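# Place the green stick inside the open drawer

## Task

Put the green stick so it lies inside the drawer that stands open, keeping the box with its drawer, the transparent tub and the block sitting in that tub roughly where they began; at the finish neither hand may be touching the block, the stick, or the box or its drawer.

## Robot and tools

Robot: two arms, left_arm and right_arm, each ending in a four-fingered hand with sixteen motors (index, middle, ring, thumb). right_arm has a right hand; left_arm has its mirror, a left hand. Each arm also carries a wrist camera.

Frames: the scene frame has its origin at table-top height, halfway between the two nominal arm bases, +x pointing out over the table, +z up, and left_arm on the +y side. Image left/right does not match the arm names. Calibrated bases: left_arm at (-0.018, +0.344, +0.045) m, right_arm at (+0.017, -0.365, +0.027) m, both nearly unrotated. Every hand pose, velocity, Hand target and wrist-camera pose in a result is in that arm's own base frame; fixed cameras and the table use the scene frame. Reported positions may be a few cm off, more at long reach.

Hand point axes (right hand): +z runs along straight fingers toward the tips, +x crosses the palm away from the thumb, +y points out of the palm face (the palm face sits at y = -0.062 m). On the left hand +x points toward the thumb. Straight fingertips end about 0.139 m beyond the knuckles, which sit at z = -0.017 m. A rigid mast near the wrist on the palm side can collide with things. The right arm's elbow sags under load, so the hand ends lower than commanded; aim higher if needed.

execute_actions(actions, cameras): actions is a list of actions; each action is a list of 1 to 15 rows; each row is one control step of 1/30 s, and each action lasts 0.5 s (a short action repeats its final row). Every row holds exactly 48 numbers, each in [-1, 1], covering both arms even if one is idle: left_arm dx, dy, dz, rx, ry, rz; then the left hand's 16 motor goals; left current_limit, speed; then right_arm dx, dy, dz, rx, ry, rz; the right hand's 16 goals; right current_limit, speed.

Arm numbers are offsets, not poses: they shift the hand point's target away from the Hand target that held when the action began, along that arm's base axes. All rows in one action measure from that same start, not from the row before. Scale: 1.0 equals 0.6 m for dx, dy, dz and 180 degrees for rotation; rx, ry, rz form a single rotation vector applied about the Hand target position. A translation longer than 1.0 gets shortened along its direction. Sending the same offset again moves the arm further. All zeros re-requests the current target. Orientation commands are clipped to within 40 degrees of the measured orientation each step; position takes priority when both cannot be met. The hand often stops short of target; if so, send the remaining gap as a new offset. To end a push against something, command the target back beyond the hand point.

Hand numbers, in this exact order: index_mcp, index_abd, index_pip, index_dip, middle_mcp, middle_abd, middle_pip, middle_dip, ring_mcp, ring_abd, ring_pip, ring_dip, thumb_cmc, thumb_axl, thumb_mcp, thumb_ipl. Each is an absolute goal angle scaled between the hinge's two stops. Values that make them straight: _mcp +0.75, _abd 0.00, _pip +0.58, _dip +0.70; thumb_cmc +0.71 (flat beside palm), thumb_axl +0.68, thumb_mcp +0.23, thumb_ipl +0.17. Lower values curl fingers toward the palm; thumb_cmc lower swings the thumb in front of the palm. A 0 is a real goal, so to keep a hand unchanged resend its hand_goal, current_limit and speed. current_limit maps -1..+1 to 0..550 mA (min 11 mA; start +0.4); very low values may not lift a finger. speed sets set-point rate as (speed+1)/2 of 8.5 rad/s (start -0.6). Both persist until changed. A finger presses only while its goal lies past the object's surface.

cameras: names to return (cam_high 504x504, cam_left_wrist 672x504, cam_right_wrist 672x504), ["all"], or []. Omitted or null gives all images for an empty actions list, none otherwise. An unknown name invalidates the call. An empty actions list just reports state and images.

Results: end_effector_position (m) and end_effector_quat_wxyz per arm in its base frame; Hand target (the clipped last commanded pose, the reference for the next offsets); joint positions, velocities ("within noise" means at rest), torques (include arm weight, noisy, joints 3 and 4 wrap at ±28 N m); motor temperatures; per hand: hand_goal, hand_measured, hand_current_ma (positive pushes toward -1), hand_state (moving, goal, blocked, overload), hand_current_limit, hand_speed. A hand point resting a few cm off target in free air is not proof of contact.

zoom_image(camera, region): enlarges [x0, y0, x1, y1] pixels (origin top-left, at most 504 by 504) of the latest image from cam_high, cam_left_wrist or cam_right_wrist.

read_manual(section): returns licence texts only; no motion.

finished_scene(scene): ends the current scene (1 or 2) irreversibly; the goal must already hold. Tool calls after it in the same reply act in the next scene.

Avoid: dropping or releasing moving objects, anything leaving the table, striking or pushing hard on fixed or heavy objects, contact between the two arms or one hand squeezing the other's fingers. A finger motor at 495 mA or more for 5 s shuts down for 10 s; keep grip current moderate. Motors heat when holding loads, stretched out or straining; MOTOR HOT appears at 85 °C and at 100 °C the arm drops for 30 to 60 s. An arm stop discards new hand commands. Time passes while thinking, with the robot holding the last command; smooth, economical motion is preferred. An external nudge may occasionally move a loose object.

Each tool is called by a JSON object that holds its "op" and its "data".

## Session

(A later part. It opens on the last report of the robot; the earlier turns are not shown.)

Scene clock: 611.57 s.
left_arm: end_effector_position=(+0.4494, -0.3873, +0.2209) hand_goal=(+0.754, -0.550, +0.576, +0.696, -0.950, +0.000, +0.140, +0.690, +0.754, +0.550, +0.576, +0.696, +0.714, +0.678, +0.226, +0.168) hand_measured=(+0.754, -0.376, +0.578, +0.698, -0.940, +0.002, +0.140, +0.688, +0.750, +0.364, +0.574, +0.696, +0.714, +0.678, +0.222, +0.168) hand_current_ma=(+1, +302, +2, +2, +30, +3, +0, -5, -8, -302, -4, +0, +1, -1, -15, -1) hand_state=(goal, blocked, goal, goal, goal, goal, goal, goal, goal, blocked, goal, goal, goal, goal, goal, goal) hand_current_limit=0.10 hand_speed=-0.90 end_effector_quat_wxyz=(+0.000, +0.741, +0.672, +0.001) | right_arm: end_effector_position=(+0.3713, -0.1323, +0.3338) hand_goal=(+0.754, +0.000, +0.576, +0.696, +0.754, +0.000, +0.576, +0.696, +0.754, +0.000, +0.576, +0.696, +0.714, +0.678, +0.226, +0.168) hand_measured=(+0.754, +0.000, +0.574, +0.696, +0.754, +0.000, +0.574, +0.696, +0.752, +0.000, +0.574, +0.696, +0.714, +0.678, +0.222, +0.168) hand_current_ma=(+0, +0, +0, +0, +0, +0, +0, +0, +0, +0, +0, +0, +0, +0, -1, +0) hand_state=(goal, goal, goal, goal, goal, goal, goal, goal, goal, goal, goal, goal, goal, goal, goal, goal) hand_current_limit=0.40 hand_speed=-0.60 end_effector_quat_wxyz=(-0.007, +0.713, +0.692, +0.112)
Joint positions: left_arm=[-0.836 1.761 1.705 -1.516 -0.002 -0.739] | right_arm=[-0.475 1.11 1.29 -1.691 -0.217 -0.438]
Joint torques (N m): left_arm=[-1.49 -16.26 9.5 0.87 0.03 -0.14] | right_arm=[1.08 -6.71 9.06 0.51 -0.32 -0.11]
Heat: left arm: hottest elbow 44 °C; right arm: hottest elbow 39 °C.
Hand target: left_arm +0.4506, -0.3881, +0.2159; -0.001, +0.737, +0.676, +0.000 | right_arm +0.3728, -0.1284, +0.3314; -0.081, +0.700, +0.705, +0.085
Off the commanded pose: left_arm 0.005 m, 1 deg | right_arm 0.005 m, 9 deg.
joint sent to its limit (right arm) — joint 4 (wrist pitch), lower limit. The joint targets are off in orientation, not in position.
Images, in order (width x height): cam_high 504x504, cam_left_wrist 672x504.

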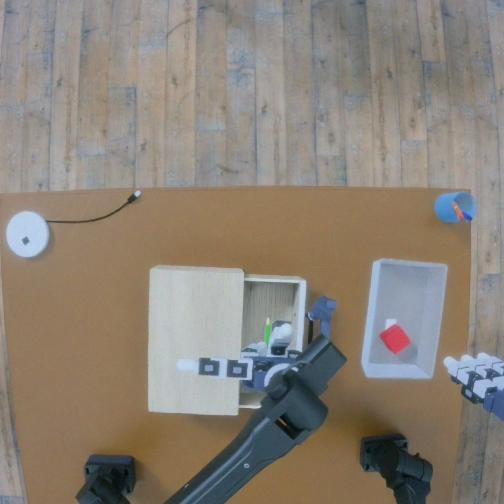

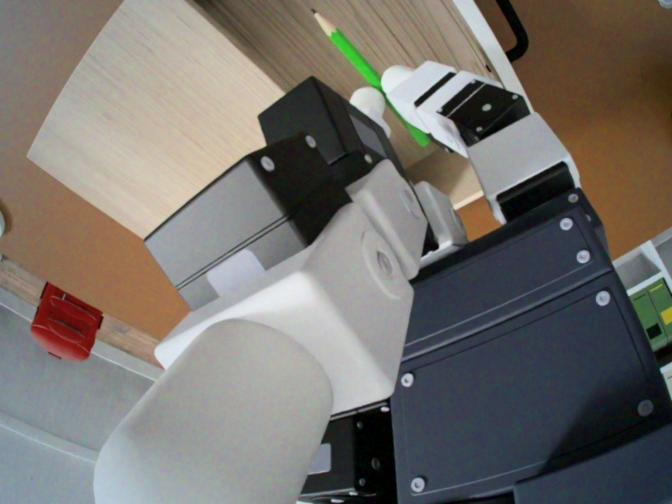

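{"op": "execute_actions", "data": {"actions": [[[0,-0.014,-0.02,0,0,0,0.754,-0.55,0.576,0.696,-0.95,0.0,0.14,0.69,0.754,0.55,0.576,0.696,0.714,0.678,0.226,0.168,0.1,-0.9,0,0,0,0,0,0,0.754,0,0.576,0.696,0.754,0,0.576,0.696,0.754,0,0.576,0.696,0.714,0.678,0.226,0.168,0.4,-0.6]],[[-0.005,0,-0.04,0,0,0,0.754,-0.55,0.576,0.696,-0.95,0.0,0.14,0.69,0.754,0.55,0.576,0.696,0.714,0.678,0.226,0.168,0.1,-0.9,0,0,0,0,0,0,0.754,0,0.576,0.696,0.754,0,0.576,0.696,0.754,0,0.576,0.696,0.714,0.678,0.226,0.168,0.4,-0.6]]], "cameras": ["cam_high","cam_left_wrist"]}}

{"op": "zoom_image", "data": {"camera": "cam_high", "region": [200, 250, 350, 430]}}

{"op": "zoom_image", "data": {"camera": "cam_left_wrist", "region": [150, 0, 560, 220]}}

Scene clock: 629.40 s.
left_arm: end_effector_position=(+0.4506, -0.3923, +0.1905) hand_goal=(+0.754, -0.550, +0.576, +0.696, -0.950, +0.000, +0.140, +0.690, +0.754, +0.550, +0.576, +0.696, +0.714, +0.678, +0.226, +0.168) hand_measured=(+0.754, -0.376, +0.578, +0.698, -0.940, +0.002, +0.140, +0.688, +0.752, +0.364, +0.574, +0.696, +0.714, +0.678, +0.222, +0.168) hand_current_ma=(+2, +303, +2, +2, +30, +3, +0, -5, -7, -302, -4, +0, +1, -1, -14, -1) hand_state=(goal, blocked, goal, goal, goal, goal, goal, goal, goal, blocked, goal, goal, goal, goal, goal, goal) hand_current_limit=0.10 hand_speed=-0.90 end_effector_quat_wxyz=(+0.005, +0.738, +0.675, +0.001) | right_arm: end_effector_position=(+0.3713, -0.1323, +0.3338) hand_goal=(+0.754, +0.000, +0.576, +0.696, +0.754, +0.000, +0.576, +0.696, +0.754, +0.000, +0.576, +0.696, +0.714, +0.678, +0.226, +0.168) hand_measured=(+0.754, +0.000, +0.574, +0.696, +0.754, +0.000, +0.574, +0.696, +0.752, +0.000, +0.574, +0.696, +0.714, +0.678, +0.222, +0.168) hand_current_ma=(+0, +0, +0, +0, +0, +0, +0, +0, +0, +0, +0, +0, +0, +0, -1, +0) hand_state=(goal, goal, goal, goal, goal, goal, goal, goal, goal, goal, goal, goal, goal, goal, goal, goal) hand_current_limit=0.40 hand_speed=-0.60 end_effector_quat_wxyz=(-0.007, +0.713, +0.692, +0.112)
Joint positions: left_arm=[-0.842 1.775 1.644 -1.429 -0.002 -0.754] | right_arm=[-0.475 1.11 1.29 -1.691 -0.217 -0.438]
Joint torques (N m): left_arm=[-1.85 -16.5 9.09 0.81 0.01 -0.1] | right_arm=[1.03 -6.65 9.09 0.51 -0.32 -0.11]
Heat: left arm: hottest elbow 43 °C; right arm: hottest elbow 39 °C.
Hand target: left_arm +0.4478, -0.3964, +0.1799; +0.000, +0.737, +0.676, +0.000 | right_arm +0.3728, -0.1284, +0.3314; -0.081, +0.700, +0.705, +0.085
Off the commanded pose: left_arm 0.012 m, 1 deg | right_arm 0.005 m, 9 deg.
joint sent to its limit (right arm) — joint 4 (wrist pitch), lower limit. The joint targets are off in orientation, not in position.
Images, in order (width x height): cam_high 504x504, cam_left_wrist 672x504.

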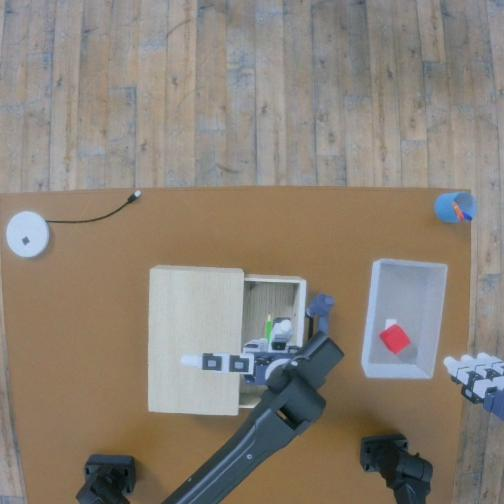

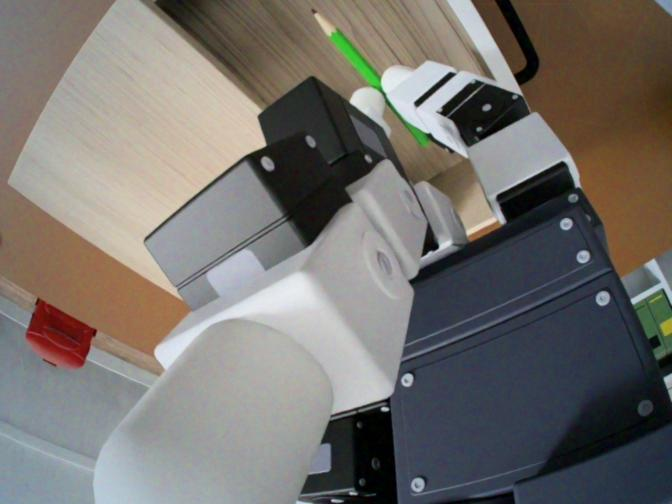

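Scaled by 2.800 from the camera's 504x504 image, which has a finer 720x720 frame.

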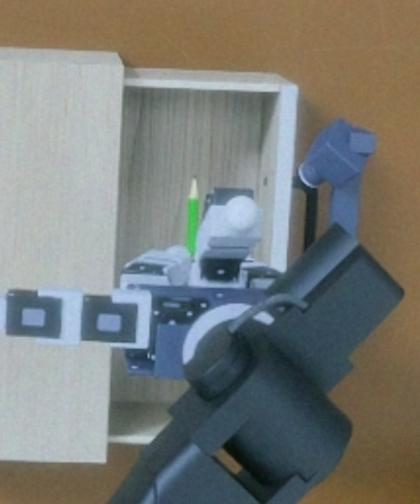

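Scaled by 1.229 from the camera's 672x504 image, which has a finer 960x720 frame.

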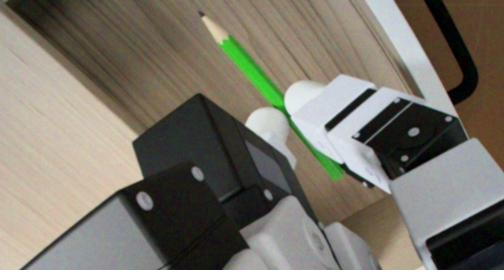

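{"op": "execute_actions", "data": {"actions": [[[0,0,-0.05,0,0,0,0.754,-0.55,0.576,0.696,-0.95,0.0,0.14,0.69,0.754,0.55,0.576,0.696,0.714,0.678,0.226,0.168,0.1,-0.9,0,0,0,0,0,0,0.754,0,0.576,0.696,0.754,0,0.576,0.696,0.754,0,0.576,0.696,0.714,0.678,0.226,0.168,0.4,-0.6]]], "cameras": ["cam_high","cam_left_wrist"]}}

{"op": "zoom_image", "data": {"camera": "cam_high", "region": [200, 250, 350, 430]}}

Scene clock: 638.10 s.
left_arm: end_effector_position=(+0.4510, -0.3927, +0.1610) hand_goal=(+0.754, -0.550, +0.576, +0.696, -0.950, +0.000, +0.140, +0.690, +0.754, +0.550, +0.576, +0.696, +0.714, +0.678, +0.226, +0.168) hand_measured=(+0.756, -0.376, +0.578, +0.698, -0.940, +0.002, +0.140, +0.688, +0.752, +0.364, +0.574, +0.696, +0.714, +0.678, +0.222, +0.168) hand_current_ma=(+3, +303, +2, +2, +30, +3, +0, -5, -5, -302, -4, +0, +1, -1, -14, -1) hand_state=(goal, blocked, goal, goal, goal, goal, goal, goal, goal, blocked, goal, goal, goal, goal, goal, goal) hand_current_limit=0.10 hand_speed=-0.90 end_effector_quat_wxyz=(+0.006, +0.737, +0.676, +0.001) | right_arm: end_effector_position=(+0.3713, -0.1323, +0.3338) hand_goal=(+0.754, +0.000, +0.576, +0.696, +0.754, +0.000, +0.576, +0.696, +0.754, +0.000, +0.576, +0.696, +0.714, +0.678, +0.226, +0.168) hand_measured=(+0.754, +0.000, +0.574, +0.696, +0.754, +0.000, +0.574, +0.696, +0.752, +0.000, +0.574, +0.696, +0.714, +0.678, +0.222, +0.168) hand_current_ma=(+0, +0, +0, +0, +0, +0, +0, +0, +0, +0, +0, +0, +0, +0, -1, +0) hand_state=(goal, goal, goal, goal, goal, goal, goal, goal, goal, goal, goal, goal, goal, goal, goal, goal) hand_current_limit=0.40 hand_speed=-0.60 end_effector_quat_wxyz=(-0.007, +0.713, +0.692, +0.112)
Joint positions: left_arm=[-0.842 1.789 1.585 -1.355 -0.002 -0.754] | right_arm=[-0.475 1.11 1.29 -1.691 -0.217 -0.438]
Joint torques (N m): left_arm=[-2.08 -16.97 8.91 0.84 0.01 -0.11] | right_arm=[1.08 -6.65 9.07 0.5 -0.32 -0.1]
Heat: left arm: hottest elbow 43 °C; right arm: hottest elbow 40 °C.
Hand target: left_arm +0.4478, -0.3964, +0.1500; +0.000, +0.737, +0.676, +0.000 | right_arm +0.3728, -0.1284, +0.3314; -0.081, +0.700, +0.705, +0.085
Off the commanded pose: left_arm 0.012 m, 1 deg | right_arm 0.005 m, 9 deg.
joint sent to its limit (right arm) — joint 4 (wrist pitch), lower limit. The joint targets are off in orientation, not in position.
Images, in order (width x height): cam_high 504x504, cam_left_wrist 672x504.

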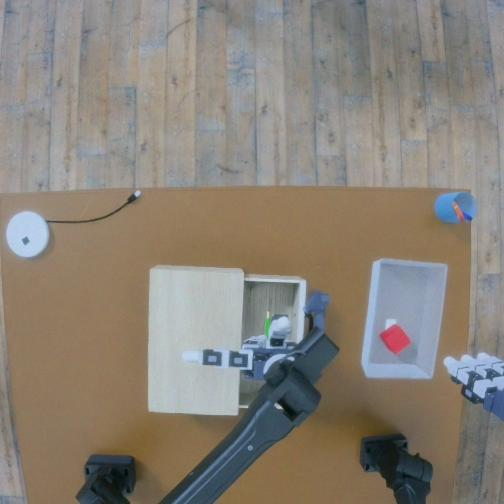

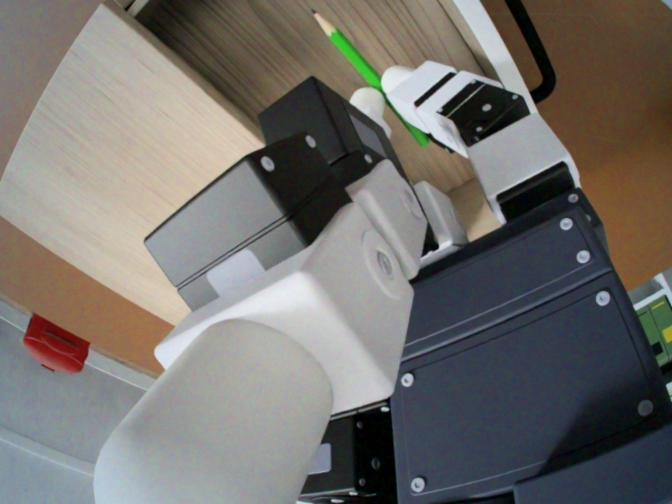

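Scaled by 2.800 from the camera's 504x504 image, which has a finer 720x720 frame.

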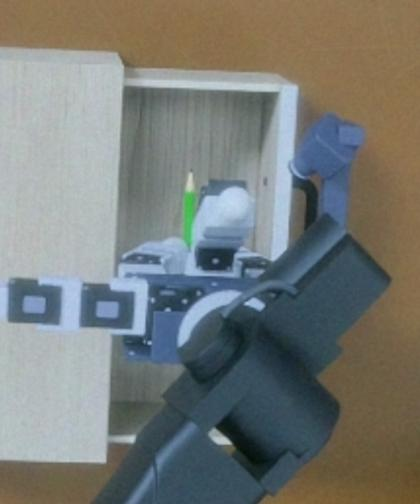

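{"op": "execute_actions", "data": {"actions": [[[0,0,0,0,0,0,0.754,-0.32,0.576,0.696,-0.95,0.0,0.14,0.69,0.754,0.32,0.576,0.696,0.714,0.678,0.226,0.168,0.3,-0.8,0,0,0,0,0,0,0.754,0,0.576,0.696,0.754,0,0.576,0.696,0.754,0,0.576,0.696,0.714,0.678,0.226,0.168,0.4,-0.6]]], "cameras": ["cam_left_wrist"]}}

Scene clock: 641.63 s.
left_arm: end_effector_position=(+0.4510, -0.3927, +0.1610) hand_goal=(+0.754, -0.320, +0.576, +0.696, -0.950, +0.000, +0.140, +0.690, +0.754, +0.320, +0.576, +0.696, +0.714, +0.678, +0.226, +0.168) hand_measured=(+0.754, -0.322, +0.578, +0.698, -0.940, +0.002, +0.140, +0.688, +0.752, +0.322, +0.574, +0.696, +0.714, +0.678, +0.222, +0.168) hand_current_ma=(+2, -3, +2, +2, +30, +3, +0, -5, -5, +2, -4, +0, +1, -1, -14, -1) hand_state=(goal, goal, goal, goal, goal, goal, goal, goal, goal, goal, goal, goal, goal, goal, goal, goal) hand_current_limit=0.30 hand_speed=-0.80 end_effector_quat_wxyz=(+0.006, +0.737, +0.676, +0.001) | right_arm: end_effector_position=(+0.3713, -0.1323, +0.3338) hand_goal=(+0.754, +0.000, +0.576, +0.696, +0.754, +0.000, +0.576, +0.696, +0.754, +0.000, +0.576, +0.696, +0.714, +0.678, +0.226, +0.168) hand_measured=(+0.754, +0.000, +0.574, +0.696, +0.754, +0.000, +0.574, +0.696, +0.752, +0.000, +0.574, +0.696, +0.714, +0.678, +0.222, +0.168) hand_current_ma=(+0, +0, +0, +0, +0, +0, +0, +0, +0, +0, +0, +0, +0, +0, -1, +0) hand_state=(goal, goal, goal, goal, goal, goal, goal, goal, goal, goal, goal, goal, goal, goal, goal, goal) hand_current_limit=0.40 hand_speed=-0.60 end_effector_quat_wxyz=(-0.007, +0.713, +0.692, +0.112)
Joint positions: left_arm=[-0.842 1.789 1.585 -1.355 -0.002 -0.754] | right_arm=[-0.475 1.11 1.29 -1.691 -0.217 -0.438]
Joint torques (N m): left_arm=[-2.02 -16.85 8.79 0.75 0.04 -0.15] | right_arm=[1.03 -6.59 9.09 0.49 -0.32 -0.11]
Heat: left arm: hottest elbow 43 °C; right arm: hottest elbow 40 °C.
Hand target: left_arm +0.4478, -0.3964, +0.1500; +0.000, +0.737, +0.676, +0.000 | right_arm +0.3728, -0.1284, +0.3314; -0.081, +0.700, +0.705, +0.085
Off the commanded pose: left_arm 0.012 m, 1 deg | right_arm 0.005 m, 9 deg.
joint sent to its limit (right arm) — joint 4 (wrist pitch), lower limit. The joint targets are off in orientation, not in position.
Images, in order (width x height): cam_left_wrist 672x504.

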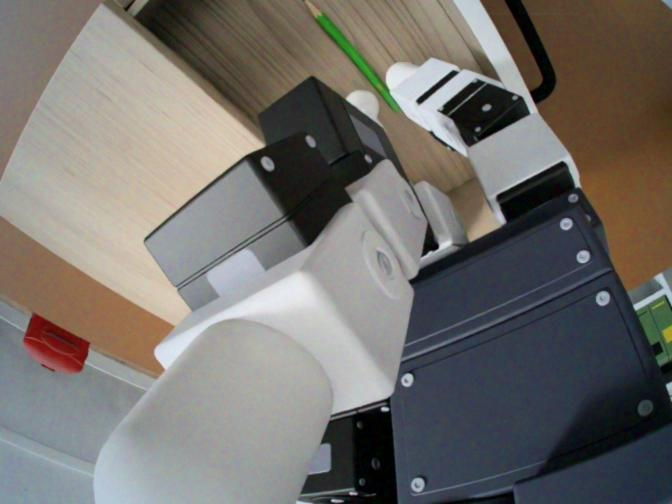

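Pencil dropped onto the drawer floor. Raise straight up and move away.

{"op": "execute_actions", "data": {"actions": [[[0.0,0,0.1,0,0,0,0.754,-0.28,0.576,0.696,-0.95,0.0,0.14,0.69,0.754,0.28,0.576,0.696,0.714,0.678,0.226,0.168,0.3,-0.8,0,0,0,0,0,0,0.754,0,0.576,0.696,0.754,0,0.576,0.696,0.754,0,0.576,0.696,0.714,0.678,0.226,0.168,0.4,-0.6]],[[0.0,0,0.15,0,0,0,0.754,-0.28,0.576,0.696,-0.95,0.0,0.14,0.69,0.754,0.28,0.576,0.696,0.714,0.678,0.226,0.168,0.3,-0.8,0,0,0,0,0,0,0.754,0,0.576,0.696,0.754,0,0.576,0.696,0.754,0,0.576,0.696,0.714,0.678,0.226,0.168,0.4,-0.6]],[[-0.02,0.2,0.05,0,0,-0.05,0.754,-0.28,0.576,0.696,-0.95,0.0,0.14,0.69,0.754,0.28,0.576,0.696,0.714,0.678,0.226,0.168,0.3,-0.8,0,0,0,0,0,0,0.754,0,0.576,0.696,0.754,0,0.576,0.696,0.754,0,0.576,0.696,0.714,0.678,0.226,0.168,0.4,-0.6]],[[-0.02,0.2,0.0,0,0,-0.05,0.754,-0.28,0.576,0.696,-0.95,0.0,0.14,0.69,0.754,0.28,0.576,0.696,0.714,0.678,0.226,0.168,0.3,-0.8,0,0,0,0,0,0,0.754,0,0.576,0.696,0.754,0,0.576,0.696,0.754,0,0.576,0.696,0.714,0.678,0.226,0.168,0.4,-0.6]]], "cameras": ["cam_high"]}}

{"op": "zoom_image", "data": {"camera": "cam_high", "region": [130, 250, 330, 430]}}

Scene clock: 649.83 s.
left_arm: end_effector_position=(+0.4207, -0.1524, +0.3321) hand_goal=(+0.754, -0.280, +0.576, +0.696, -0.950, +0.000, +0.140, +0.690, +0.754, +0.280, +0.576, +0.696, +0.714, +0.678, +0.226, +0.168) hand_measured=(+0.754, -0.280, +0.574, +0.698, -0.940, -0.002, +0.140, +0.688, +0.754, +0.278, +0.574, +0.696, +0.712, +0.678, +0.220, +0.168) hand_current_ma=(-2, +1, -2, +2, +28, -2, +0, -5, -1, -4, -3, +0, -2, -1, -16, -2) hand_state=(goal, goal, goal, goal, goal, goal, goal, goal, goal, goal, goal, goal, goal, goal, goal, goal) hand_current_limit=0.30 hand_speed=-0.80 end_effector_quat_wxyz=(+0.024, +0.830, +0.558, +0.018) | right_arm: end_effector_position=(+0.3713, -0.1323, +0.3338) hand_goal=(+0.754, +0.000, +0.576, +0.696, +0.754, +0.000, +0.576, +0.696, +0.754, +0.000, +0.576, +0.696, +0.714, +0.678, +0.226, +0.168) hand_measured=(+0.754, +0.000, +0.574, +0.696, +0.754, +0.000, +0.574, +0.696, +0.752, +0.000, +0.574, +0.696, +0.714, +0.678, +0.222, +0.168) hand_current_ma=(+0, +0, +0, +0, +0, +0, +0, +0, +0, +0, +0, +0, +0, +0, -1, +0) hand_state=(goal, goal, goal, goal, goal, goal, goal, goal, goal, goal, goal, goal, goal, goal, goal, goal) hand_current_limit=0.40 hand_speed=-0.60 end_effector_quat_wxyz=(-0.007, +0.713, +0.692, +0.112)
Joint positions: left_arm=[-0.402 1.261 1.424 -1.675 -0.004 -0.015] | right_arm=[-0.475 1.11 1.29 -1.691 -0.217 -0.438]
Joint torques (N m): left_arm=[-1.2 -8.7 10.54 0.68 0.06 0.06] | right_arm=[1.08 -6.65 9.07 0.5 -0.32 -0.1]
Heat: left arm: hottest elbow 43 °C; right arm: hottest elbow 40 °C.
Hand target: left_arm +0.4238, -0.1565, +0.3300; -0.001, +0.834, +0.552, +0.000 | right_arm +0.3728, -0.1284, +0.3314; -0.081, +0.700, +0.705, +0.085
Off the commanded pose: left_arm 0.005 m, 4 deg | right_arm 0.005 m, 9 deg.
joint sent to its limit (left arm) — joint 4 (wrist pitch), lower limit. The joint targets are off in orientation, not in position.
joint sent to its limit (right arm) — joint 4 (wrist pitch), lower limit. The joint targets are off in orientation, not in position.
Images, in order (width x height): cam_high 504x504.

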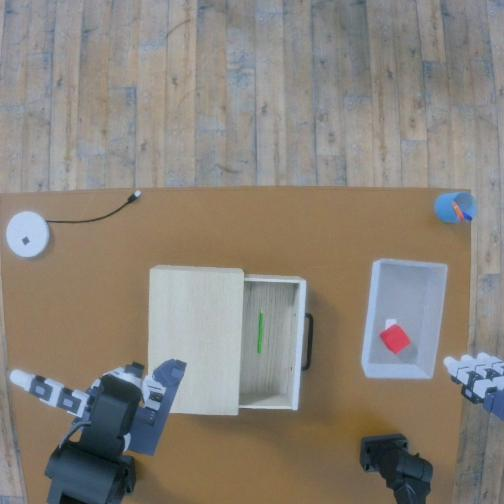

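Scaled by 2.520 from the camera's 504x504 image, which has a finer 720x720 frame.

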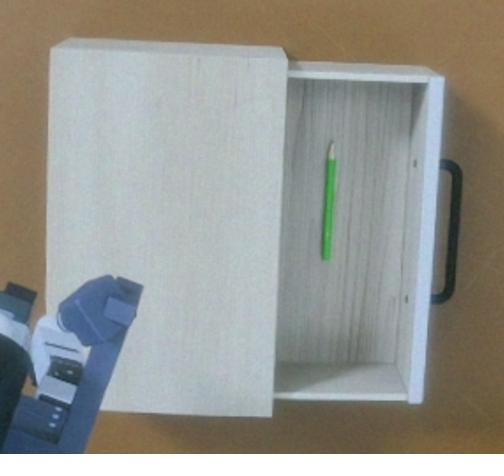

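{"op": "finished_scene", "data": {"scene": 2}}

The scene is finished: the task was done.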